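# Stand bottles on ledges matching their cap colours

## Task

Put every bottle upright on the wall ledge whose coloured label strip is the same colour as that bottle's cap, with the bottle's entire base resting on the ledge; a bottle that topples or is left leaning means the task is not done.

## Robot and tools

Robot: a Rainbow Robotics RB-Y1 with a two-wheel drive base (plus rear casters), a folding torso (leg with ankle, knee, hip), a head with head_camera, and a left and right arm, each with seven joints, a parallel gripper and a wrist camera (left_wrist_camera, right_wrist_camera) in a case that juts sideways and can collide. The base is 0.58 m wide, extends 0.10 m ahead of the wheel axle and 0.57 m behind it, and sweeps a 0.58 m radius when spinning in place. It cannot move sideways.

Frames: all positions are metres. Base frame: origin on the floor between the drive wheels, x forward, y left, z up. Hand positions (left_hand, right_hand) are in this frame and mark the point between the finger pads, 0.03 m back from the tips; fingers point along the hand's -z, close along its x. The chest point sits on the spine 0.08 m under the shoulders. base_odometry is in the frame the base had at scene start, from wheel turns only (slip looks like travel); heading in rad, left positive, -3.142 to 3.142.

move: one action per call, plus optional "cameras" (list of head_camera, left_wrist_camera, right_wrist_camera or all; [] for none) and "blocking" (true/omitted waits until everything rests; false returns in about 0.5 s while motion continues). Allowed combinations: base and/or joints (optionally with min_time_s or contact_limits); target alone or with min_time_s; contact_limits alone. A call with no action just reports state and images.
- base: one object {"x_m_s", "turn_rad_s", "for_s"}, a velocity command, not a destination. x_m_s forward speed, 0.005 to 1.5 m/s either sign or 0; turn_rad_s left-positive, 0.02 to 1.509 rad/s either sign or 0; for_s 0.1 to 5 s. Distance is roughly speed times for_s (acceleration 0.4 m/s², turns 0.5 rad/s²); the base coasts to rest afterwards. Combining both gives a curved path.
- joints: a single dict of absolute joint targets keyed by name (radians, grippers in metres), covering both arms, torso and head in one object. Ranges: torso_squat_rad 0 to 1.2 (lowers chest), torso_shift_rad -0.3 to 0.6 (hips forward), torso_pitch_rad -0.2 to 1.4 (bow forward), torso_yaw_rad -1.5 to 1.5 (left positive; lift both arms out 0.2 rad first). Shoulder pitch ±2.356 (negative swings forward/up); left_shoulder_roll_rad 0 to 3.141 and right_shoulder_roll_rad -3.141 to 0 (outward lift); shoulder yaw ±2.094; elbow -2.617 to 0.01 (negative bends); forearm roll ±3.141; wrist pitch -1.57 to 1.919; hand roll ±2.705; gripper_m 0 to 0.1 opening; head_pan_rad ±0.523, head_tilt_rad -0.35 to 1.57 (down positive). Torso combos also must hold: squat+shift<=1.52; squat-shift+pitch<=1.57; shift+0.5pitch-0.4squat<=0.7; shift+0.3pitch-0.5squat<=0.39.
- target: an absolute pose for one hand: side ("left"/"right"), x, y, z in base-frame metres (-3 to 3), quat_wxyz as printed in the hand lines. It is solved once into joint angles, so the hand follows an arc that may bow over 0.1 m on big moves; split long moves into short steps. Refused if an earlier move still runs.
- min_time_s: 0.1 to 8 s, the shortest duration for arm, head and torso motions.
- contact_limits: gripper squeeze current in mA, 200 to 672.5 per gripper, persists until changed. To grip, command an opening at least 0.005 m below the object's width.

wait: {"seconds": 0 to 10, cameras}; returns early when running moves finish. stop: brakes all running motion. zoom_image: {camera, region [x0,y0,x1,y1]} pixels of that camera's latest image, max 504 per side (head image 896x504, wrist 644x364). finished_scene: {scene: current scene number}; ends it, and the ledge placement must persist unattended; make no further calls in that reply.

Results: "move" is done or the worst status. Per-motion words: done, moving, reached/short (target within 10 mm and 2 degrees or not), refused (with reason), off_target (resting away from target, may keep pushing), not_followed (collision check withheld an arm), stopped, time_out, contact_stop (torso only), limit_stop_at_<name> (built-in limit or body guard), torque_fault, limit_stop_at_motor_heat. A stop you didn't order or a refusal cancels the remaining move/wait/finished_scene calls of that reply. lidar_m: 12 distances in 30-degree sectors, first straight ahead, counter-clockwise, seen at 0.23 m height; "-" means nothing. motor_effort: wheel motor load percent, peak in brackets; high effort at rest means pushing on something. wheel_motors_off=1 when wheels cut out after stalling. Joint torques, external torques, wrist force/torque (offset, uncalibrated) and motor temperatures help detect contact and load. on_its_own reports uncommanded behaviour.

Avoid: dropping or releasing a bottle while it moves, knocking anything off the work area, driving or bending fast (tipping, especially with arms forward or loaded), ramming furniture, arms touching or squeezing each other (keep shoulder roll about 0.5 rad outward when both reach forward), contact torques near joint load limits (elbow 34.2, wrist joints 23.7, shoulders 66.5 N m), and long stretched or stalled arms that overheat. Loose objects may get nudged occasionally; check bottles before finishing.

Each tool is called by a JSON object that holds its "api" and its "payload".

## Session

{"api": "move", "payload": {"joints": {"head_tilt_rad": 0.12}, "min_time_s": 0.3, "cameras": ["head_camera"]}}

Scene clock: 0.60 s.
Joint torques (N m): left_arm=[-2.43 1.12 -0.52 -1.64 -0.2 -0.71 0.25] | right_arm=[-1.53 -1.39 0.52 0.61 -0.03 -0.26 -0.28]
External joint torques (N m): left_arm=[-0.16 0.69 -0.55 -0.24 -0.21 -0.1 0.26] | right_arm=[-0.04 0.13 0.58 0.63 -0.06 0.06 -0.29]
Motor temperatures (°C): left_arm=[33 38 32 38 34 42 39] | right_arm=[33 35 34 34 35 33 43]
Wrist force (N): left_arm=[-0.5 1.3 -5.0] | right_arm=[1.9 -1.1 -6.0]
Wrist torque (N m): left_arm=[-0.26 0.04 -0.04] | right_arm=[0.12 -0.01 -0.19]
Wrist force, peak (N): left_arm=[-0.7 1.2 -5.2] | right_arm=[2.9 -1.5 -6.1]
move: done
base_odometry: x=+0.000 y=+0.000 heading=+0.000
lidar_m: 3.84 3.65 2.00 1.80 2.18 2.22 2.00 2.02 2.46 2.45 2.15 2.97
base_status: not commanded
joint_positions: torso_squat_rad=+0.350 torso_shift_rad=+0.000 torso_pitch_rad=+0.000 torso_yaw_rad=+0.000 left_shoulder_pitch_rad=+0.030 left_shoulder_roll_rad=+0.006 left_shoulder_yaw_rad=+0.025 left_elbow_rad=-0.263 left_forearm_roll_rad=-0.030 left_wrist_pitch_rad=-0.019 left_hand_roll_rad=+0.030 left_gripper_m=+0.100 right_shoulder_pitch_rad=-0.002 right_shoulder_roll_rad=-0.038 right_shoulder_yaw_rad=+0.026 right_elbow_rad=-0.118 right_forearm_roll_rad=-0.036 right_wrist_pitch_rad=-0.015 right_hand_roll_rad=+0.033 right_gripper_m=+0.100 head_pan_rad=+0.000 head_tilt_rad=+0.120
joint_status: all done
wheel_motors_off: 0
motor_effort: left_wheel=+2(2) right_wheel=-1(2)
chest: x=-0.2280 y=-0.0002 z=+1.2475 quat_wxyz=(+1.000, +0.000, +0.000, +0.000) (m; base frame)
left_hand: x=-0.1174 y=+0.2290 z=+0.5716 quat_wxyz=(+0.992, +0.006, -0.127, +0.017) (m; base frame)
right_hand: x=-0.1661 y=-0.2472 z=+0.5655 quat_wxyz=(+0.998, -0.018, -0.067, +0.013) (m; base frame)
pictures: head_camera
camera_calibration:
head_camera: T_world_to_cam=[[-0.0327773, -0.999322, 0.016781, -0.0266446], [-0.0833983, -0.0139968, -0.996418, 1.48366], [0.995977, -0.0340594, -0.0828829, 0.268183], [0, 0, 0, 1]] pos_world=[-0.144243, 0.00327414, 1.50102]

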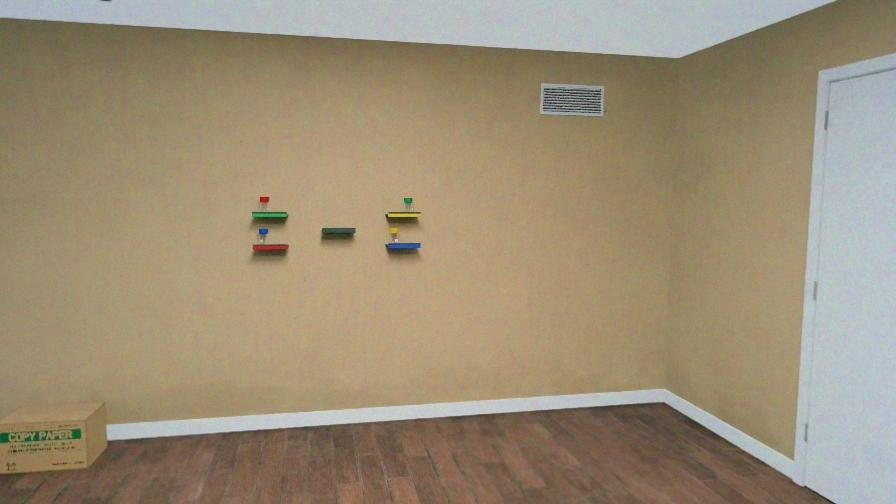

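{"api": "zoom_image", "payload": {"camera": "head_camera", "region": [235, 180, 435, 270]}}

Scaled by 2.520 from the camera's 896x504 image, which has a finer 1280x720 frame.

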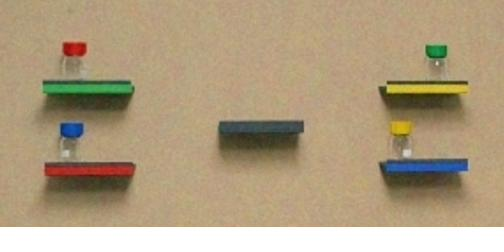

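{"api": "move", "payload": {"base": {"x_m_s": 0.8, "turn_rad_s": 0.02, "for_s": 3.967}, "joints": {"torso_squat_rad": 0.0, "left_shoulder_roll_rad": 0.35, "right_shoulder_pitch_rad": -0.66, "right_shoulder_roll_rad": -0.27, "right_shoulder_yaw_rad": -0.24, "right_elbow_rad": -2.5, "right_forearm_roll_rad": -0.213, "right_wrist_pitch_rad": 1.584, "right_hand_roll_rad": 1.429, "right_gripper_m": 0.09, "head_tilt_rad": 0.3}, "min_time_s": 2.5, "cameras": ["head_camera"]}}

Scene clock: 14.47 s.
Joint torques (N m): left_arm=[-1.69 11.97 0.53 -1.19 0.05 -0.63 0.31] | right_arm=[-14.69 -7.1 -1.65 -2.93 0.15 -2.09 0.18]
External joint torques (N m): left_arm=[0.53 1.66 -0.63 0.19 -0.01 -0.06 0.32] | right_arm=[0.08 -1.48 -0.34 -0.05 -0.13 -0.14 0.19]
Wrist force (N): left_arm=[-0.5 -0.9 -4.7] | right_arm=[4.0 4.8 1.0]
Wrist torque (N m): left_arm=[-0.11 0.06 -0.03] | right_arm=[-0.21 0.15 -0.23]
Wrist force, peak (N): left_arm=[-1.3 1.1 -5.3] | right_arm=[2.7 -1.1 -6.0]
move: done
base_odometry: x=+3.168 y=+0.169 heading=+0.079
lidar_m: 0.70 0.72 0.92 1.62 2.28 3.05 5.13 2.65 2.20 2.07 1.13 0.76
base_status: done (sent for 3.97 of 3.97 s)
joint_positions: torso_squat_rad=+0.000 torso_shift_rad=+0.000 torso_pitch_rad=+0.000 torso_yaw_rad=+0.000 left_shoulder_pitch_rad=+0.030 left_shoulder_roll_rad=+0.350 left_shoulder_yaw_rad=+0.025 left_elbow_rad=-0.263 left_forearm_roll_rad=-0.030 left_wrist_pitch_rad=-0.019 left_hand_roll_rad=+0.030 left_gripper_m=+0.100 right_shoulder_pitch_rad=-0.660 right_shoulder_roll_rad=-0.270 right_shoulder_yaw_rad=-0.240 right_elbow_rad=-2.500 right_forearm_roll_rad=-0.213 right_wrist_pitch_rad=+1.584 right_hand_roll_rad=+1.429 right_gripper_m=+0.090 head_pan_rad=+0.000 head_tilt_rad=+0.300
joint_status: all done
wheel_motors_off: 0
motor_effort: left_wheel=+0(35) right_wheel=-2(34)
chest: x=-0.2280 y=-0.0002 z=+1.2899 quat_wxyz=(+1.000, +0.000, +0.000, +0.000) (m; base frame)
left_hand: x=-0.1185 y=+0.4824 z=+0.6609 quat_wxyz=(+0.976, +0.175, -0.126, -0.010) (m; base frame)
right_hand: x=+0.2195 y=-0.2260 z=+1.4321 quat_wxyz=(+0.481, -0.482, -0.517, +0.518) (m; base frame)
pictures: head_camera
camera_calibration:
head_camera: T_world_to_cam=[[-0.0291465, -0.999325, 0.0223531, -0.0348168], [-0.260524, -0.013995, -0.965366, 1.44319], [0.965027, -0.0339606, -0.259941, 0.529137], [0, 0, 0, 1]] pos_world=[-0.135661, 0.00337392, 1.53152]

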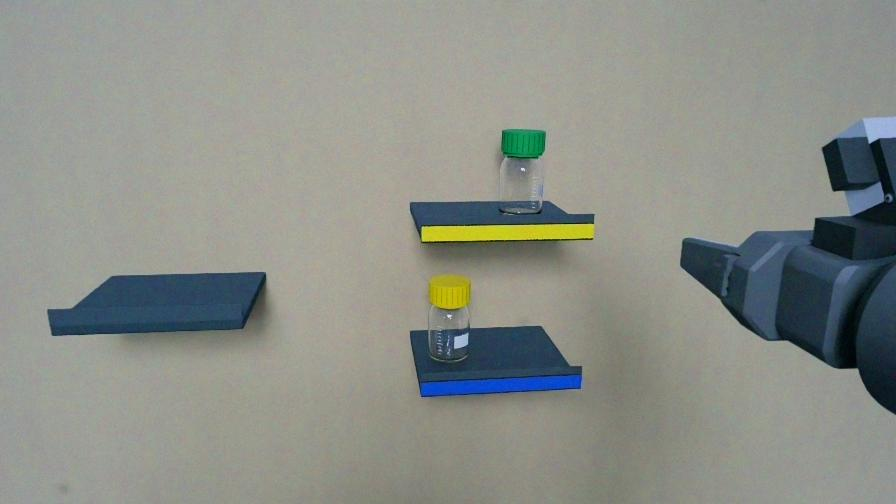

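{"api": "move", "payload": {"base": {"turn_rad_s": -0.7, "for_s": 2.1}, "joints": {"torso_yaw_rad": 1.5, "head_tilt_rad": 0.45, "head_pan_rad": -0.1}}}

{"api": "move", "payload": {"base": {"x_m_s": 0.2, "for_s": 0.467}, "joints": {"right_shoulder_pitch_rad": -0.139, "right_shoulder_roll_rad": -0.077, "right_shoulder_yaw_rad": -0.021, "right_elbow_rad": -2.495, "right_forearm_roll_rad": -0.069, "right_wrist_pitch_rad": 1.194, "right_hand_roll_rad": 1.528}, "min_time_s": 1.0, "cameras": ["head_camera", "right_wrist_camera"]}}

Scene clock: 20.90 s.
Joint torques (N m): left_arm=[-2.43 11.61 0.59 -1.24 -0.07 -0.67 0.23] | right_arm=[-14.73 -6.66 -1.13 -2.73 0.18 -1.93 -0.21]
External joint torques (N m): left_arm=[-0.16 1.27 -0.58 0.17 -0.13 -0.1 0.24] | right_arm=[0.06 -1.04 0.16 0.13 -0.09 0.02 -0.2]
Wrist force (N): left_arm=[-0.4 -1.1 -4.6] | right_arm=[3.4 4.7 0.7]
Wrist torque (N m): left_arm=[-0.08 0.08 -0.01] | right_arm=[-0.24 0.14 -0.17]
Wrist force, peak (N): left_arm=[-0.7 -1.1 -5.0] | right_arm=[4.3 5.1 1.1]
move: done
base_odometry: x=+3.168 y=+0.169 heading=-1.390
lidar_m: 2.07 1.00 0.73 0.71 0.75 1.03 1.62 2.29 3.51 5.13 2.64 2.12
base_status: done (sent for 2.1 of 2.1 s)
joint_positions: torso_squat_rad=+0.000 torso_shift_rad=+0.000 torso_pitch_rad=+0.000 torso_yaw_rad=+1.500 left_shoulder_pitch_rad=+0.030 left_shoulder_roll_rad=+0.350 left_shoulder_yaw_rad=+0.025 left_elbow_rad=-0.263 left_forearm_roll_rad=-0.030 left_wrist_pitch_rad=-0.019 left_hand_roll_rad=+0.030 left_gripper_m=+0.100 right_shoulder_pitch_rad=-0.660 right_shoulder_roll_rad=-0.270 right_shoulder_yaw_rad=-0.240 right_elbow_rad=-2.500 right_forearm_roll_rad=-0.213 right_wrist_pitch_rad=+1.584 right_hand_roll_rad=+1.429 right_gripper_m=+0.090 head_pan_rad=-0.100 head_tilt_rad=+0.450
joint_status: all done
wheel_motors_off: 0
motor_effort: left_wheel=+4(28) right_wheel=+1(23)
chest: x=-0.2280 y=-0.0002 z=+1.2899 quat_wxyz=(+0.732, +0.000, +0.000, +0.682) (m; base frame)
left_hand: x=-0.7012 y=+0.1437 z=+0.6607 quat_wxyz=(+0.721, +0.214, +0.026, +0.658) (m; base frame)
right_hand: x=+0.0290 y=+0.4300 z=+1.4326 quat_wxyz=(-0.001, +0.000, -0.707, +0.707) (m; base frame)
pictures: none

Scene clock: 22.20 s.
Joint torques (N m): left_arm=[-2.44 11.82 0.49 -1.36 -0.18 -0.56 0.2] | right_arm=[-10.52 -0.85 1.17 -6.75 0.09 -1.79 0.01]
External joint torques (N m): left_arm=[-0.16 1.47 -0.67 0.05 -0.24 0.01 0.21] | right_arm=[0.15 0.67 1.87 0.52 -0.08 0.18 0.02]
Wrist force (N): left_arm=[-0.6 -1.0 -4.7] | right_arm=[3.4 5.1 -0.3]
Wrist torque (N m): left_arm=[-0.10 0.05 -0.03] | right_arm=[-0.30 0.13 -0.30]
Wrist force, peak (N): left_arm=[-0.6 -1.2 -4.9] | right_arm=[2.7 6.1 0.0]
move: done
base_odometry: x=+3.184 y=+0.083 heading=-1.390
lidar_m: 1.99 1.00 0.73 0.71 0.74 1.03 1.71 2.38 3.57 5.14 2.59 2.04
base_status: done (sent for 0.47 of 0.47 s)
joint_positions: torso_squat_rad=+0.000 torso_shift_rad=+0.000 torso_pitch_rad=+0.000 torso_yaw_rad=+1.500 left_shoulder_pitch_rad=+0.030 left_shoulder_roll_rad=+0.350 left_shoulder_yaw_rad=+0.025 left_elbow_rad=-0.263 left_forearm_roll_rad=-0.030 left_wrist_pitch_rad=-0.019 left_hand_roll_rad=+0.030 left_gripper_m=+0.100 right_shoulder_pitch_rad=-0.139 right_shoulder_roll_rad=-0.077 right_shoulder_yaw_rad=-0.021 right_elbow_rad=-2.495 right_forearm_roll_rad=-0.069 right_wrist_pitch_rad=+1.194 right_hand_roll_rad=+1.528 right_gripper_m=+0.090 head_pan_rad=-0.100 head_tilt_rad=+0.450
joint_status: all done
wheel_motors_off: 0
motor_effort: left_wheel=-2(34) right_wheel=+2(23)
chest: x=-0.2279 y=-0.0002 z=+1.2899 quat_wxyz=(+0.732, +0.000, +0.000, +0.681) (m; base frame)
left_hand: x=-0.7013 y=+0.1437 z=+0.6608 quat_wxyz=(+0.721, +0.214, +0.026, +0.658) (m; base frame)
right_hand: x=+0.0086 y=+0.4320 z=+1.2763 quat_wxyz=(+0.000, +0.000, -0.656, +0.755) (m; base frame)
pictures: head_camera, right_wrist_camera
camera_calibration:
head_camera: T_world_to_cam=[[0.980393, -0.195221, 0.0268135, 0.190876], [-0.0541599, -0.397784, -0.915879, 1.41948], [0.189465, 0.896469, -0.400557, 0.56335], [0, 0, 0, 1]] pos_world=[-0.21699, 0.096884, 1.52061]
right_wrist_camera: T_world_to_cam=[[0.99852, -0.0103287, 0.0533933, -0.0771183], [0.0358902, -0.612478, -0.789673, 1.2992], [0.0408585, 0.79042, -0.611201, 0.510458], [0, 0, 0, 1]] pos_world=[0.00951921, 0.391456, 1.34205]

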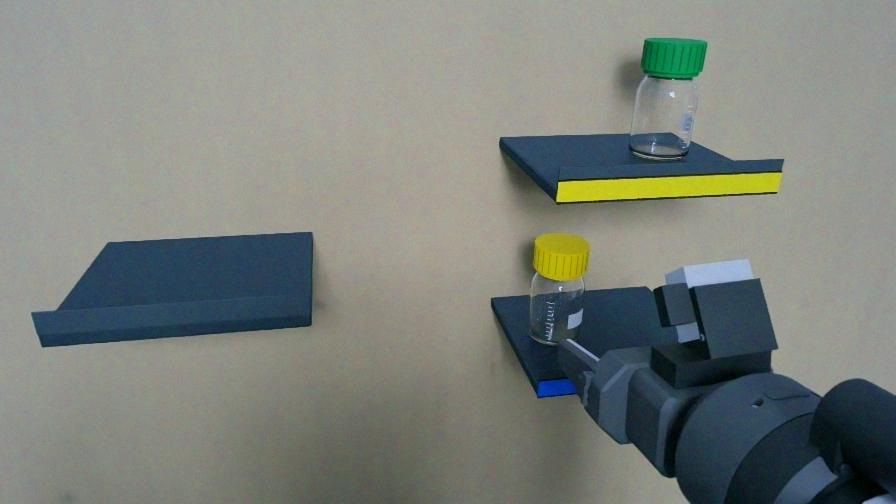

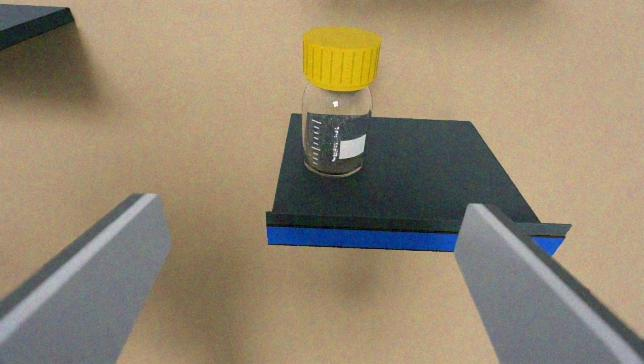

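{"api": "move", "payload": {"target": {"side": "right", "x": 0.0236, "y": 0.52, "z": 1.24, "quat_wxyz": [0, 0, 0.67559, -0.73728]}, "min_time_s": 0.7, "cameras": ["head_camera", "right_wrist_camera"]}}

Scene clock: 26.47 s.
Joint torques (N m): left_arm=[-2.64 11.71 0.76 -1.38 -0.17 -0.6 0.1] | right_arm=[-13.91 -3.82 -1.63 -8.63 0 -1.55 0.25]
External joint torques (N m): left_arm=[-0.37 1.37 -0.41 0.03 -0.23 -0.03 0.11] | right_arm=[0.41 -1.11 -0.63 0.48 -0.16 0.42 0.26]
Wrist force (N): left_arm=[-0.5 -1.0 -4.7] | right_arm=[3.2 4.9 -0.2]
Wrist torque (N m): left_arm=[-0.10 0.06 -0.04] | right_arm=[-0.32 0.16 -0.24]
Wrist force, peak (N): left_arm=[-0.4 -1.0 -5.0] | right_arm=[3.2 6.3 0.0]
move: done
base_odometry: x=+3.184 y=+0.083 heading=-1.390
lidar_m: 1.98 1.00 0.73 0.71 0.74 1.03 1.70 2.38 3.56 5.14 2.58 2.04
base_status: not commanded
joint_positions: torso_squat_rad=+0.000 torso_shift_rad=+0.000 torso_pitch_rad=+0.000 torso_yaw_rad=+1.500 left_shoulder_pitch_rad=+0.030 left_shoulder_roll_rad=+0.350 left_shoulder_yaw_rad=+0.025 left_elbow_rad=-0.263 left_forearm_roll_rad=-0.030 left_wrist_pitch_rad=-0.019 left_hand_roll_rad=+0.030 left_gripper_m=+0.100 right_shoulder_pitch_rad=-0.253 right_shoulder_roll_rad=-0.100 right_shoulder_yaw_rad=-0.063 right_elbow_rad=-2.066 right_forearm_roll_rad=-0.106 right_wrist_pitch_rad=+0.825 right_hand_roll_rad=+1.557 right_gripper_m=+0.090 head_pan_rad=-0.100 head_tilt_rad=+0.450
joint_status: all done
wheel_motors_off: 0
motor_effort: left_wheel=-2(2) right_wheel=+2(3)
chest: x=-0.2279 y=-0.0002 z=+1.2899 quat_wxyz=(+0.732, +0.000, +0.000, +0.681) (m; base frame)
left_hand: x=-0.7013 y=+0.1437 z=+0.6608 quat_wxyz=(+0.721, +0.214, +0.026, +0.658) (m; base frame)
right_hand: x=+0.0235 y=+0.5194 z=+1.2400 quat_wxyz=(+0.000, +0.000, -0.675, +0.737) (m; base frame)
right_hand_status: reached (checked arc, planned for 0.8 s): 1 mm and 0.0 deg off.
pictures: head_camera, right_wrist_camera
camera_calibration:
head_camera: T_world_to_cam=[[0.980389, -0.195239, 0.0268214, 0.190865], [-0.0541677, -0.39782, -0.915863, 1.41946], [0.189483, 0.896449, -0.400594, 0.563411], [0, 0, 0, 1]] pos_world=[-0.21699, 0.0968842, 1.52061]
right_wrist_camera: T_world_to_cam=[[0.998544, -0.0125985, 0.0524443, -0.0867496], [0.0358924, -0.570575, -0.820461, 1.3399], [0.0402599, 0.821149, -0.569292, 0.350563], [0, 0, 0, 1]] pos_world=[0.0244175, 0.475555, 1.30346]

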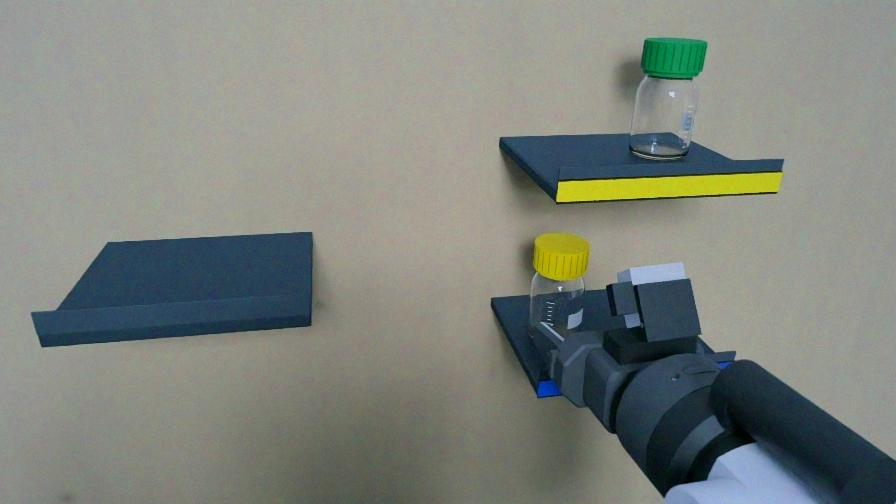

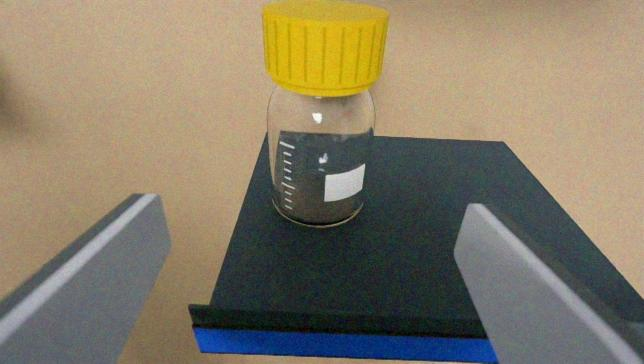

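{"api": "move", "payload": {"target": {"side": "right", "x": 0.0236, "y": 0.6175, "z": 1.238, "quat_wxyz": [0, 0, 0.67559, -0.73728]}, "min_time_s": 0.7}}

{"api": "move", "payload": {"joints": {"right_gripper_m": 0.042}, "contact_limits": {"right_gripper_m": 450}, "cameras": ["head_camera", "right_wrist_camera"]}}

Scene clock: 29.57 s.
Joint torques (N m): left_arm=[-2.58 11.77 0.77 -1.41 -0.12 -0.63 0.23] | right_arm=[-18.8 -5.26 -1.16 -8.71 -0.04 -1.5 -0.16]
External joint torques (N m): left_arm=[-0.31 1.43 -0.39 0 -0.18 -0.05 0.24] | right_arm=[1.01 -0.48 -0.07 1.17 -0.22 0.48 -0.15]
Wrist force (N): left_arm=[-0.5 -1.1 -4.6] | right_arm=[3.0 4.9 1.0]
Wrist torque (N m): left_arm=[-0.10 0.05 -0.04] | right_arm=[-0.31 0.04 -0.12]
Wrist force, peak (N): left_arm=[-0.8 -0.9 -5.0] | right_arm=[2.7 -10.5 2.2]
move: done
base_odometry: x=+3.184 y=+0.083 heading=-1.391
lidar_m: 1.98 0.99 0.74 0.70 0.73 1.03 1.71 2.38 3.57 5.14 2.58 2.04
base_status: not commanded
joint_positions: torso_squat_rad=+0.000 torso_shift_rad=+0.000 torso_pitch_rad=+0.000 torso_yaw_rad=+1.500 left_shoulder_pitch_rad=+0.030 left_shoulder_roll_rad=+0.350 left_shoulder_yaw_rad=+0.025 left_elbow_rad=-0.263 left_forearm_roll_rad=-0.030 left_wrist_pitch_rad=-0.019 left_hand_roll_rad=+0.030 left_gripper_m=+0.100 right_shoulder_pitch_rad=-0.564 right_shoulder_roll_rad=-0.132 right_shoulder_yaw_rad=-0.110 right_elbow_rad=-1.572 right_forearm_roll_rad=-0.099 right_wrist_pitch_rad=+0.633 right_hand_roll_rad=+1.549 right_gripper_m=+0.090 head_pan_rad=-0.100 head_tilt_rad=+0.450
joint_status: all done
wheel_motors_off: 0
motor_effort: left_wheel=-4(4) right_wheel=+3(4)
chest: x=-0.2279 y=-0.0002 z=+1.2899 quat_wxyz=(+0.732, +0.000, +0.000, +0.681) (m; base frame)
left_hand: x=-0.7013 y=+0.1436 z=+0.6608 quat_wxyz=(+0.721, +0.214, +0.026, +0.658) (m; base frame)
right_hand: x=+0.0233 y=+0.6175 z=+1.2382 quat_wxyz=(+0.000, +0.000, -0.676, +0.737) (m; base frame)
right_hand_status: reached (checked arc, planned for 0.8 s): 0 mm and 0.0 deg off.
pictures: none

Scene clock: 30.60 s.
Joint torques (N m): left_arm=[-2.38 11.68 0.51 -1.22 -0.09 -0.75 0.26] | right_arm=[-18.16 -5.71 -1.38 -8.81 0.27 -1.69 -0.12]
External joint torques (N m): left_arm=[-0.1 1.34 -0.65 0.19 -0.14 -0.18 0.27] | right_arm=[1.65 -0.93 -0.29 1.07 0.08 0.28 -0.11]
Wrist force (N): left_arm=[-0.8 -0.8 -4.6] | right_arm=[2.6 5.0 0.6]
Wrist torque (N m): left_arm=[-0.11 0.03 -0.03] | right_arm=[-0.32 0.00 -0.10]
Wrist force, peak (N): left_arm=[-0.6 -1.1 -4.8] | right_arm=[3.2 5.3 -0.4]
move: off_target
base_odometry: x=+3.184 y=+0.083 heading=-1.391
lidar_m: 1.99 1.00 0.74 0.71 0.74 1.03 1.70 2.38 3.57 5.13 2.58 2.04
base_status: not commanded
joint_positions: torso_squat_rad=+0.000 torso_shift_rad=+0.000 torso_pitch_rad=+0.000 torso_yaw_rad=+1.500 left_shoulder_pitch_rad=+0.030 left_shoulder_roll_rad=+0.350 left_shoulder_yaw_rad=+0.025 left_elbow_rad=-0.263 left_forearm_roll_rad=-0.030 left_wrist_pitch_rad=-0.019 left_hand_roll_rad=+0.030 left_gripper_m=+0.100 right_shoulder_pitch_rad=-0.564 right_shoulder_roll_rad=-0.132 right_shoulder_yaw_rad=-0.110 right_elbow_rad=-1.572 right_forearm_roll_rad=-0.099 right_wrist_pitch_rad=+0.633 right_hand_roll_rad=+1.549 right_gripper_m=+0.055 head_pan_rad=-0.100 head_tilt_rad=+0.450
joint_status: right_gripper_m off_target (ended at +0.055, target +0.042)
wheel_motors_off: 0
motor_effort: left_wheel=-4(4) right_wheel=+3(4)
contact_limits: right_gripper_m 450 mA
chest: x=-0.2279 y=-0.0002 z=+1.2899 quat_wxyz=(+0.732, +0.000, +0.000, +0.681) (m; base frame)
left_hand: x=-0.7013 y=+0.1436 z=+0.6608 quat_wxyz=(+0.721, +0.214, +0.026, +0.658) (m; base frame)
right_hand: x=+0.0233 y=+0.6175 z=+1.2382 quat_wxyz=(+0.000, +0.000, -0.676, +0.737) (m; base frame)
pictures: head_camera, right_wrist_camera
camera_calibration:
head_camera: T_world_to_cam=[[0.980378, -0.195277, 0.0269241, 0.190809], [-0.0540821, -0.397795, -0.915879, 1.41949], [0.189561, 0.896452, -0.40055, 0.56338], [0, 0, 0, 1]] pos_world=[-0.21709, 0.0968843, 1.52061]
right_wrist_camera: T_world_to_cam=[[0.998527, -0.0119492, 0.0529234, -0.0863159], [0.0366939, -0.569795, -0.820967, 1.39454], [0.0399654, 0.8217, -0.568518, 0.267753], [0, 0, 0, 1]] pos_world=[0.0243169, 0.573559, 1.30166]

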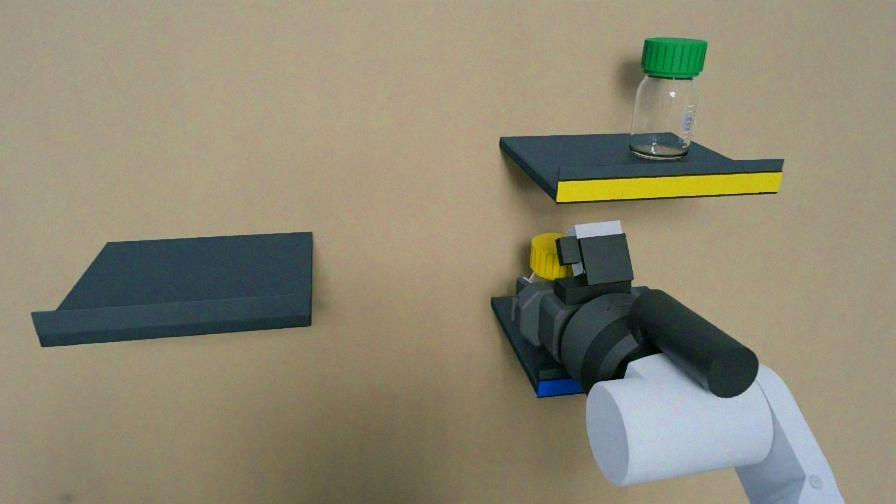

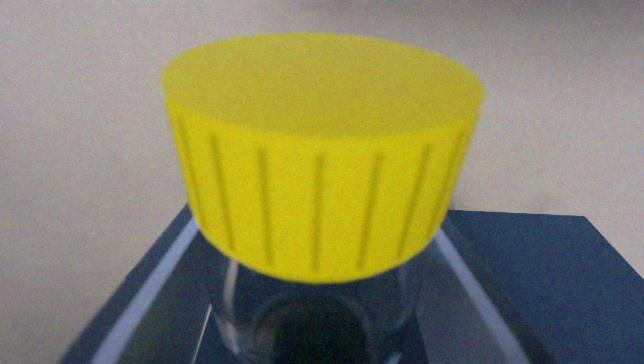

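{"api": "move", "payload": {"target": {"side": "right", "x": 0.0236, "y": 0.598, "z": 1.256, "quat_wxyz": [0, 0, 0.67559, -0.73728]}, "min_time_s": 0.4}}

{"api": "move", "payload": {"target": {"side": "right", "x": 0.0236, "y": 0.565, "z": 1.27, "quat_wxyz": [0, 0, 0.67559, -0.73728]}, "min_time_s": 0.4}}

{"api": "move", "payload": {"target": {"side": "right", "x": 0.0236, "y": 0.468, "z": 1.282, "quat_wxyz": [0, 0, 0.67559, -0.73728]}, "min_time_s": 0.6, "cameras": ["head_camera"]}}

Scene clock: 32.67 s.
Joint torques (N m): left_arm=[-2.51 11.79 0.47 -1.39 -0.11 -0.63 0.24] | right_arm=[-18.64 -4.72 -0.97 -9.39 0.09 -2.35 -0.16]
External joint torques (N m): left_arm=[-0.23 1.45 -0.7 0.02 -0.17 -0.06 0.25] | right_arm=[0.33 -0.19 0.15 0.11 -0.1 -0.38 -0.15]
Wrist force (N): left_arm=[-0.6 -0.9 -4.6] | right_arm=[2.8 6.6 -0.2]
Wrist torque (N m): left_arm=[-0.10 0.05 -0.03] | right_arm=[-0.30 0.03 -0.09]
Wrist force, peak (N): left_arm=[-0.6 -0.8 -5.0] | right_arm=[3.2 8.2 -0.5]
move: done
base_odometry: x=+3.184 y=+0.083 heading=-1.391
lidar_m: 1.98 1.00 0.73 0.71 0.74 1.04 1.70 2.38 3.56 5.14 2.58 2.04
base_status: not commanded
joint_positions: torso_squat_rad=+0.000 torso_shift_rad=+0.000 torso_pitch_rad=+0.000 torso_yaw_rad=+1.500 left_shoulder_pitch_rad=+0.030 left_shoulder_roll_rad=+0.350 left_shoulder_yaw_rad=+0.025 left_elbow_rad=-0.263 left_forearm_roll_rad=-0.030 left_wrist_pitch_rad=-0.019 left_hand_roll_rad=+0.030 left_gripper_m=+0.100 right_shoulder_pitch_rad=-0.530 right_shoulder_roll_rad=-0.132 right_shoulder_yaw_rad=-0.110 right_elbow_rad=-1.706 right_forearm_roll_rad=-0.099 right_wrist_pitch_rad=+0.734 right_hand_roll_rad=+1.543 right_gripper_m=+0.055 head_pan_rad=-0.100 head_tilt_rad=+0.450
joint_status: all done
wheel_motors_off: 0
motor_effort: left_wheel=-4(4) right_wheel=+3(4)
contact_limits: right_gripper_m 450 mA
chest: x=-0.2279 y=-0.0002 z=+1.2899 quat_wxyz=(+0.732, +0.000, +0.000, +0.681) (m; base frame)
left_hand: x=-0.7013 y=+0.1436 z=+0.6608 quat_wxyz=(+0.721, +0.214, +0.026, +0.658) (m; base frame)
right_hand: x=+0.0236 y=+0.5981 z=+1.2559 quat_wxyz=(+0.000, +0.000, -0.676, +0.737) (m; base frame)
right_hand_status: reached (checked arc, planned for 0.4 s): 0 mm and 0.0 deg off.
pictures: none

Scene clock: 33.50 s.
Joint torques (N m): left_arm=[-2.5 11.45 0.53 -1.44 -0.05 -0.71 0.32] | right_arm=[-17.09 -3.82 0.28 -8.67 0.16 -2.42 -0.22]
External joint torques (N m): left_arm=[-0.23 1.11 -0.64 -0.03 -0.11 -0.14 0.33] | right_arm=[0.33 0.21 1.4 0.3 -0.02 -0.45 -0.21]
Wrist force (N): left_arm=[-0.4 -0.8 -4.5] | right_arm=[3.4 6.6 0.2]
Wrist torque (N m): left_arm=[-0.11 0.07 -0.02] | right_arm=[-0.27 0.15 -0.10]
Wrist force, peak (N): left_arm=[-0.4 -1.2 -4.8] | right_arm=[4.7 7.4 -0.4]
move: done
base_odometry: x=+3.184 y=+0.083 heading=-1.391
lidar_m: 1.99 1.01 0.73 0.71 0.74 1.02 1.70 2.38 3.57 5.13 2.58 2.04
base_status: not commanded
joint_positions: torso_squat_rad=+0.000 torso_shift_rad=+0.000 torso_pitch_rad=+0.000 torso_yaw_rad=+1.500 left_shoulder_pitch_rad=+0.030 left_shoulder_roll_rad=+0.350 left_shoulder_yaw_rad=+0.025 left_elbow_rad=-0.263 left_forearm_roll_rad=-0.030 left_wrist_pitch_rad=-0.019 left_hand_roll_rad=+0.030 left_gripper_m=+0.100 right_shoulder_pitch_rad=-0.457 right_shoulder_roll_rad=-0.127 right_shoulder_yaw_rad=-0.104 right_elbow_rad=-1.892 right_forearm_roll_rad=-0.101 right_wrist_pitch_rad=+0.849 right_hand_roll_rad=+1.539 right_gripper_m=+0.055 head_pan_rad=-0.100 head_tilt_rad=+0.450
joint_status: all done
wheel_motors_off: 0
motor_effort: left_wheel=-4(4) right_wheel=+4(4)
contact_limits: right_gripper_m 450 mA
chest: x=-0.2279 y=-0.0002 z=+1.2899 quat_wxyz=(+0.732, +0.000, +0.000, +0.681) (m; base frame)
left_hand: x=-0.7013 y=+0.1437 z=+0.6608 quat_wxyz=(+0.721, +0.214, +0.026, +0.658) (m; base frame)
right_hand: x=+0.0237 y=+0.5653 z=+1.2699 quat_wxyz=(+0.000, +0.000, -0.676, +0.737) (m; base frame)
right_hand_status: reached (checked arc, planned for 0.5 s): 0 mm and 0.0 deg off.
pictures: none

Scene clock: 34.87 s.
Joint torques (N m): left_arm=[-2.6 11.3 0.33 -1.58 -0.09 -0.62 0.31] | right_arm=[-12.87 -2.71 0.58 -7.81 0.21 -2.43 -0.13]
External joint torques (N m): left_arm=[-0.32 0.96 -0.83 -0.17 -0.15 -0.05 0.32] | right_arm=[-0.45 -0.04 1.61 -0.04 0.05 -0.45 -0.13]
Wrist force (N): left_arm=[-0.5 -1.0 -4.6] | right_arm=[3.1 7.1 -0.6]
Wrist torque (N m): left_arm=[-0.11 0.04 -0.02] | right_arm=[-0.29 0.09 -0.10]
Wrist force, peak (N): left_arm=[-0.8 -1.1 -4.9] | right_arm=[4.7 7.1 -0.3]
move: done
base_odometry: x=+3.184 y=+0.083 heading=-1.391
lidar_m: 1.98 0.99 0.73 0.71 0.74 1.03 1.70 2.38 3.56 5.14 2.59 2.04
base_status: not commanded
joint_positions: torso_squat_rad=+0.000 torso_shift_rad=+0.000 torso_pitch_rad=+0.000 torso_yaw_rad=+1.500 left_shoulder_pitch_rad=+0.030 left_shoulder_roll_rad=+0.350 left_shoulder_yaw_rad=+0.025 left_elbow_rad=-0.263 left_forearm_roll_rad=-0.030 left_wrist_pitch_rad=-0.019 left_hand_roll_rad=+0.030 left_gripper_m=+0.100 right_shoulder_pitch_rad=-0.213 right_shoulder_roll_rad=-0.113 right_shoulder_yaw_rad=-0.078 right_elbow_rad=-2.339 right_forearm_roll_rad=-0.122 right_wrist_pitch_rad=+1.060 right_hand_roll_rad=+1.538 right_gripper_m=+0.055 head_pan_rad=-0.100 head_tilt_rad=+0.450
joint_status: all done
wheel_motors_off: 0
motor_effort: left_wheel=-4(4) right_wheel=+5(5)
contact_limits: right_gripper_m 450 mA
chest: x=-0.2279 y=-0.0002 z=+1.2899 quat_wxyz=(+0.732, +0.000, +0.000, +0.681) (m; base frame)
left_hand: x=-0.7013 y=+0.1436 z=+0.6608 quat_wxyz=(+0.721, +0.214, +0.026, +0.658) (m; base frame)
right_hand: x=+0.0238 y=+0.4684 z=+1.2820 quat_wxyz=(+0.000, +0.000, -0.676, +0.737) (m; base frame)
right_hand_status: reached (checked arc, planned for 0.8 s): 0 mm and 0.0 deg off.
pictures: head_camera
camera_calibration:
head_camera: T_world_to_cam=[[0.980376, -0.195287, 0.0269508, 0.190769], [-0.0540698, -0.397835, -0.915862, 1.41947], [0.189578, 0.896432, -0.400587, 0.563441], [0, 0, 0, 1]] pos_world=[-0.21709, 0.0968845, 1.52061]

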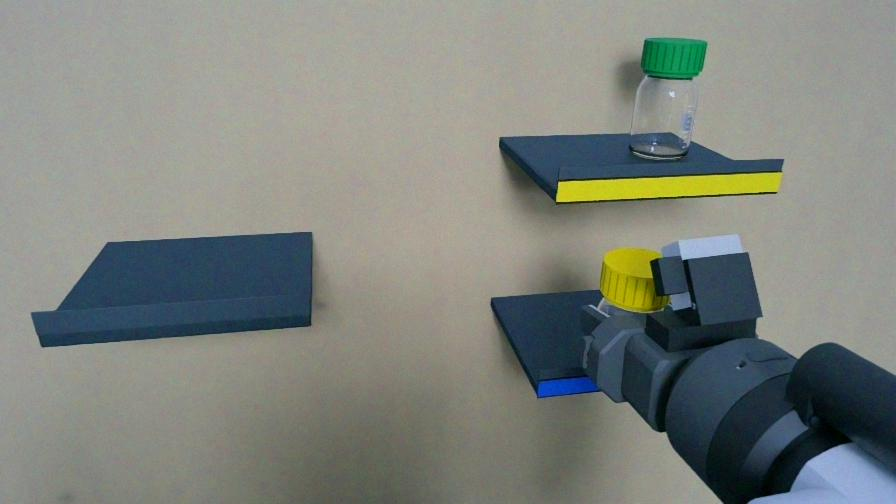

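{"api": "move", "payload": {"target": {"side": "right", "x": 0.020, "y": 0.46, "z": 1.375, "quat_wxyz": [0, 0, 0.67559, -0.73728]}, "min_time_s": 0.6}}

{"api": "move", "payload": {"target": {"side": "right", "x": 0.017, "y": 0.468, "z": 1.465, "quat_wxyz": [0, 0, 0.67559, -0.73728]}, "min_time_s": 0.6, "cameras": ["head_camera", "right_wrist_camera"]}}

Scene clock: 36.27 s.
Joint torques (N m): left_arm=[-2.41 11.21 0.75 -1.41 -0.16 -0.65 0.29] | right_arm=[-14.57 -5 -1.21 -4.89 0.22 -2.58 0.14]
External joint torques (N m): left_arm=[-0.13 0.87 -0.41 0 -0.22 -0.08 0.3] | right_arm=[0.29 -0.57 -0.06 -0.06 0 -0.61 0.15]
Wrist force (N): left_arm=[-0.5 -1.0 -4.6] | right_arm=[3.6 6.2 0.5]
Wrist torque (N m): left_arm=[-0.08 0.06 -0.05] | right_arm=[-0.19 0.13 -0.11]
Wrist force, peak (N): left_arm=[-0.4 -1.3 -4.9] | right_arm=[4.3 9.1 0.1]
move: done
base_odometry: x=+3.184 y=+0.083 heading=-1.391
lidar_m: 1.98 1.01 0.74 0.70 0.74 1.03 1.70 2.38 3.57 5.13 2.58 2.03
base_status: not commanded
joint_positions: torso_squat_rad=+0.000 torso_shift_rad=+0.000 torso_pitch_rad=+0.000 torso_yaw_rad=+1.500 left_shoulder_pitch_rad=+0.030 left_shoulder_roll_rad=+0.350 left_shoulder_yaw_rad=+0.025 left_elbow_rad=-0.263 left_forearm_roll_rad=-0.030 left_wrist_pitch_rad=-0.019 left_hand_roll_rad=+0.030 left_gripper_m=+0.100 right_shoulder_pitch_rad=-0.542 right_shoulder_roll_rad=-0.183 right_shoulder_yaw_rad=-0.164 right_elbow_rad=-2.410 right_forearm_roll_rad=-0.137 right_wrist_pitch_rad=+1.453 right_hand_roll_rad=+1.475 right_gripper_m=+0.055 head_pan_rad=-0.100 head_tilt_rad=+0.450
joint_status: all done
wheel_motors_off: 0
motor_effort: left_wheel=-4(4) right_wheel=+3(5)
contact_limits: right_gripper_m 450 mA
chest: x=-0.2279 y=-0.0002 z=+1.2899 quat_wxyz=(+0.732, +0.000, +0.000, +0.681) (m; base frame)
left_hand: x=-0.7013 y=+0.1436 z=+0.6608 quat_wxyz=(+0.721, +0.214, +0.026, +0.658) (m; base frame)
right_hand: x=+0.0199 y=+0.4599 z=+1.3750 quat_wxyz=(+0.000, +0.000, -0.676, +0.737) (m; base frame)
right_hand_status: reached (checked arc, planned for 0.7 s): 0 mm and 0.0 deg off.
pictures: none

Scene clock: 37.37 s.
Joint torques (N m): left_arm=[-1.97 11.24 0.65 -1.36 0.07 -0.47 0.29] | right_arm=[-17.42 -7.51 -1.28 -2.96 0.24 -2.32 -0.12]
External joint torques (N m): left_arm=[0.3 0.91 -0.52 0.05 0.01 0.1 0.3] | right_arm=[0.07 -1.31 -0.01 -0.2 -0.02 -0.36 -0.11]
Wrist force (N): left_arm=[-0.5 -1.2 -4.4] | right_arm=[3.4 6.2 0.0]
Wrist torque (N m): left_arm=[-0.08 0.07 -0.03] | right_arm=[-0.24 0.12 -0.07]
Wrist force, peak (N): left_arm=[-0.7 -0.9 -4.9] | right_arm=[3.7 8.0 0.1]
move: done
base_odometry: x=+3.184 y=+0.083 heading=-1.391
lidar_m: 1.99 0.99 0.73 0.71 0.73 1.03 1.70 2.39 3.57 5.14 2.58 2.03
base_status: not commanded
joint_positions: torso_squat_rad=+0.000 torso_shift_rad=+0.000 torso_pitch_rad=+0.000 torso_yaw_rad=+1.500 left_shoulder_pitch_rad=+0.030 left_shoulder_roll_rad=+0.350 left_shoulder_yaw_rad=+0.025 left_elbow_rad=-0.263 left_forearm_roll_rad=-0.030 left_wrist_pitch_rad=-0.019 left_hand_roll_rad=+0.030 left_gripper_m=+0.100 right_shoulder_pitch_rad=-0.911 right_shoulder_roll_rad=-0.284 right_shoulder_yaw_rad=-0.225 right_elbow_rad=-2.276 right_forearm_roll_rad=-0.170 right_wrist_pitch_rad=+1.695 right_hand_roll_rad=+1.432 right_gripper_m=+0.055 head_pan_rad=-0.100 head_tilt_rad=+0.450
joint_status: all done
wheel_motors_off: 0
motor_effort: left_wheel=-4(4) right_wheel=+4(5)
contact_limits: right_gripper_m 450 mA
chest: x=-0.2279 y=-0.0002 z=+1.2899 quat_wxyz=(+0.732, +0.000, +0.000, +0.681) (m; base frame)
left_hand: x=-0.7013 y=+0.1437 z=+0.6608 quat_wxyz=(+0.721, +0.214, +0.026, +0.658) (m; base frame)
right_hand: x=+0.0169 y=+0.4679 z=+1.4649 quat_wxyz=(+0.000, +0.000, -0.676, +0.737) (m; base frame)
right_hand_status: reached (checked arc, planned for 0.7 s): 0 mm and 0.0 deg off.
pictures: head_camera, right_wrist_camera
camera_calibration:
head_camera: T_world_to_cam=[[0.980376, -0.195287, 0.0269508, 0.190769], [-0.0540698, -0.397835, -0.915862, 1.41947], [0.189578, 0.896432, -0.400587, 0.563441], [0, 0, 0, 1]] pos_world=[-0.21709, 0.0968845, 1.52061]
right_wrist_camera: T_world_to_cam=[[0.998526, -0.0122078, 0.0528758, -0.0934289], [0.0364929, -0.570097, -0.820767, 1.49547], [0.0401641, 0.821487, -0.568811, 0.520357], [0, 0, 0, 1]] pos_world=[0.0178174, 0.423957, 1.52836]

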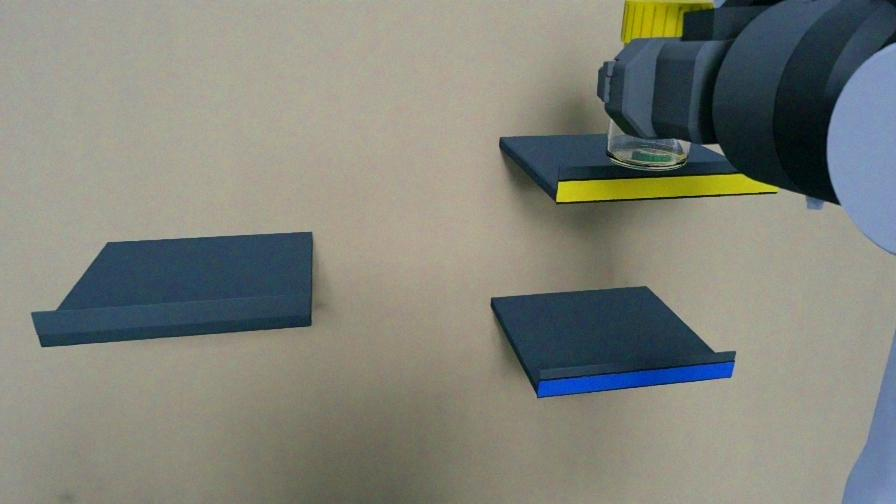

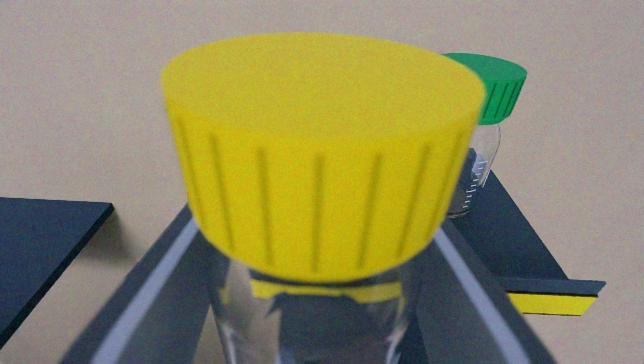

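{"api": "move", "payload": {"target": {"side": "right", "x": 0.021, "y": 0.592, "z": 1.462, "quat_wxyz": [0, 0, 0.67559, -0.73728]}, "min_time_s": 0.8}}

{"api": "move", "payload": {"target": {"side": "right", "x": 0.021, "y": 0.594, "z": 1.431, "quat_wxyz": [0, 0, 0.67559, -0.73728]}, "min_time_s": 0.5, "cameras": ["head_camera"]}}

{"api": "zoom_image", "payload": {"camera": "head_camera", "region": [480, 0, 800, 220]}}

Scene clock: 39.20 s.
Joint torques (N m): left_arm=[-2.19 11.16 0.88 -1.39 -0.09 -0.65 0.32] | right_arm=[-22.72 -9.07 -0.56 -6.4 0.29 -2.11 -0.06]
External joint torques (N m): left_arm=[0.08 0.82 -0.28 0.02 -0.15 -0.08 0.33] | right_arm=[-0.77 -1.53 0.78 -0.06 0.07 -0.14 -0.05]
Wrist force (N): left_arm=[-0.6 -0.8 -4.5] | right_arm=[3.0 5.8 0.0]
Wrist torque (N m): left_arm=[-0.12 0.04 -0.01] | right_arm=[-0.13 0.08 -0.29]
Wrist force, peak (N): left_arm=[-0.5 -1.0 -5.0] | right_arm=[4.6 7.8 -0.7]
move: done
base_odometry: x=+3.184 y=+0.083 heading=-1.391
lidar_m: 1.99 0.99 0.73 0.71 0.74 1.03 1.70 2.38 3.57 5.14 2.59 2.03
base_status: not commanded
joint_positions: torso_squat_rad=+0.000 torso_shift_rad=+0.000 torso_pitch_rad=+0.000 torso_yaw_rad=+1.500 left_shoulder_pitch_rad=+0.030 left_shoulder_roll_rad=+0.350 left_shoulder_yaw_rad=+0.025 left_elbow_rad=-0.263 left_forearm_roll_rad=-0.030 left_wrist_pitch_rad=-0.019 left_hand_roll_rad=+0.030 left_gripper_m=+0.100 right_shoulder_pitch_rad=-1.037 right_shoulder_roll_rad=-0.278 right_shoulder_yaw_rad=-0.209 right_elbow_rad=-1.715 right_forearm_roll_rad=-0.134 right_wrist_pitch_rad=+1.260 right_hand_roll_rad=+1.489 right_gripper_m=+0.055 head_pan_rad=-0.100 head_tilt_rad=+0.450
joint_status: all done
wheel_motors_off: 0
motor_effort: left_wheel=-4(4) right_wheel=+4(5)
contact_limits: right_gripper_m 450 mA
chest: x=-0.2279 y=-0.0001 z=+1.2899 quat_wxyz=(+0.732, +0.000, +0.000, +0.681) (m; base frame)
left_hand: x=-0.7013 y=+0.1437 z=+0.6608 quat_wxyz=(+0.721, +0.214, +0.026, +0.658) (m; base frame)
right_hand: x=+0.0211 y=+0.5918 z=+1.4617 quat_wxyz=(+0.000, +0.000, -0.675, +0.737) (m; base frame)
right_hand_status: reached (checked arc, planned for 0.9 s): 0 mm and 0.0 deg off.
pictures: none

Scene clock: 40.03 s.
Joint torques (N m): left_arm=[-1.96 11.13 0.42 -1.33 -0.03 -0.68 0.24] | right_arm=[-21.75 -6.87 0.48 -7.16 0.27 -2.44 0]
External joint torques (N m): left_arm=[0.32 0.79 -0.75 0.08 -0.09 -0.11 0.25] | right_arm=[-0.12 0.3 1.8 -0.39 0.05 -0.47 0]
Wrist force (N): left_arm=[-0.6 -0.8 -4.7] | right_arm=[3.0 6.6 -0.2]
Wrist torque (N m): left_arm=[-0.12 0.05 -0.02] | right_arm=[-0.29 0.04 -0.25]
Wrist force, peak (N): left_arm=[-0.4 -1.1 -4.9] | right_arm=[3.0 7.6 -0.6]
move: done
base_odometry: x=+3.184 y=+0.083 heading=-1.391
lidar_m: 1.99 1.00 0.73 0.70 0.74 1.03 1.70 2.38 3.56 5.14 2.59 2.03
base_status: not commanded
joint_positions: torso_squat_rad=+0.000 torso_shift_rad=+0.000 torso_pitch_rad=+0.000 torso_yaw_rad=+1.500 left_shoulder_pitch_rad=+0.030 left_shoulder_roll_rad=+0.350 left_shoulder_yaw_rad=+0.025 left_elbow_rad=-0.263 left_forearm_roll_rad=-0.030 left_wrist_pitch_rad=-0.019 left_hand_roll_rad=+0.030 left_gripper_m=+0.100 right_shoulder_pitch_rad=-0.955 right_shoulder_roll_rad=-0.250 right_shoulder_yaw_rad=-0.198 right_elbow_rad=-1.744 right_forearm_roll_rad=-0.125 right_wrist_pitch_rad=+1.207 right_hand_roll_rad=+1.493 right_gripper_m=+0.055 head_pan_rad=-0.100 head_tilt_rad=+0.450
joint_status: all done
wheel_motors_off: 0
motor_effort: left_wheel=-4(4) right_wheel=+3(5)
contact_limits: right_gripper_m 450 mA
chest: x=-0.2279 y=-0.0001 z=+1.2899 quat_wxyz=(+0.732, +0.000, +0.000, +0.681) (m; base frame)
left_hand: x=-0.7013 y=+0.1437 z=+0.6608 quat_wxyz=(+0.721, +0.214, +0.026, +0.658) (m; base frame)
right_hand: x=+0.0213 y=+0.5938 z=+1.4317 quat_wxyz=(+0.001, +0.000, -0.674, +0.739) (m; base frame)
right_hand_status: reached (checked arc, planned for 0.5 s): 1 mm and 0.3 deg off.
pictures: head_camera
camera_calibration:
head_camera: T_world_to_cam=[[0.980376, -0.195287, 0.0269508, 0.190769], [-0.0540698, -0.397835, -0.915862, 1.41947], [0.189578, 0.896432, -0.400587, 0.563441], [0, 0, 0, 1]] pos_world=[-0.21709, 0.0968845, 1.52061]

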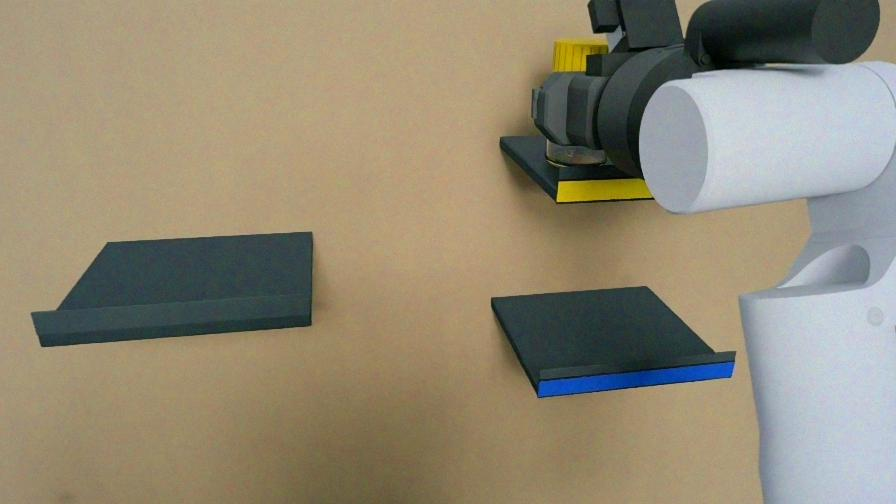

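Scaled by 1.575 from the camera's 896x504 image, which has a finer 1280x720 frame.

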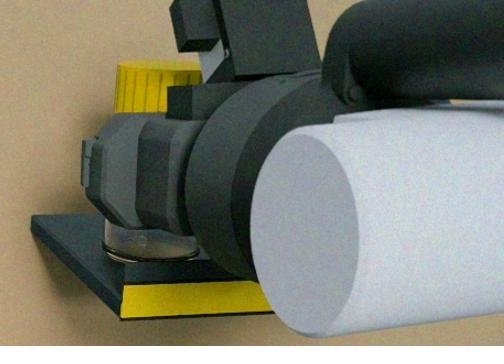

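{"api": "move", "payload": {"target": {"side": "right", "x": 0.021, "y": 0.594, "z": 1.4265, "quat_wxyz": [0, 0, 0.67559, -0.73728]}, "min_time_s": 0.3}}

Scene clock: 41.00 s.
Joint torques (N m): left_arm=[-2.22 11.23 0.42 -1.25 -0.16 -0.57 0.29] | right_arm=[-13.39 -4.69 1.72 -2.45 -0.53 1.44 0.05]
External joint torques (N m): left_arm=[0.07 0.9 -0.74 0.16 -0.22 0 0.3] | right_arm=[8.16 2.4 3.04 4.39 -0.74 3.42 0.06]
Wrist force (N): left_arm=[-0.4 -0.9 -4.4] | right_arm=[1.1 -8.3 -2.6]
Wrist torque (N m): left_arm=[-0.10 0.08 -0.02] | right_arm=[-0.51 0.23 -0.25]
Wrist force, peak (N): left_arm=[-0.4 -1.0 -4.9] | right_arm=[3.9 -12.2 -3.9]
move: done
base_odometry: x=+3.184 y=+0.083 heading=-1.391
lidar_m: 1.99 1.00 0.74 0.70 0.74 1.03 1.70 2.38 3.57 5.13 2.58 2.04
base_status: not commanded
joint_positions: torso_squat_rad=+0.000 torso_shift_rad=+0.000 torso_pitch_rad=+0.000 torso_yaw_rad=+1.500 left_shoulder_pitch_rad=+0.030 left_shoulder_roll_rad=+0.350 left_shoulder_yaw_rad=+0.025 left_elbow_rad=-0.263 left_forearm_roll_rad=-0.030 left_wrist_pitch_rad=-0.019 left_hand_roll_rad=+0.030 left_gripper_m=+0.100 right_shoulder_pitch_rad=-0.939 right_shoulder_roll_rad=-0.245 right_shoulder_yaw_rad=-0.196 right_elbow_rad=-1.751 right_forearm_roll_rad=-0.123 right_wrist_pitch_rad=+1.191 right_hand_roll_rad=+1.495 right_gripper_m=+0.055 head_pan_rad=-0.100 head_tilt_rad=+0.450
joint_status: all done
wheel_motors_off: 0
motor_effort: left_wheel=-4(4) right_wheel=+4(5)
contact_limits: right_gripper_m 450 mA
chest: x=-0.2280 y=-0.0003 z=+1.2899 quat_wxyz=(+0.732, +0.000, +0.000, +0.681) (m; base frame)
left_hand: x=-0.7013 y=+0.1437 z=+0.6608 quat_wxyz=(+0.721, +0.214, +0.026, +0.658) (m; base frame)
right_hand: x=+0.0210 y=+0.5935 z=+1.4285 quat_wxyz=(+0.000, +0.000, -0.677, +0.736) (m; base frame)
right_hand_status: reached (checked arc, planned for 0.3 s): 2 mm and 0.2 deg off.
pictures: none


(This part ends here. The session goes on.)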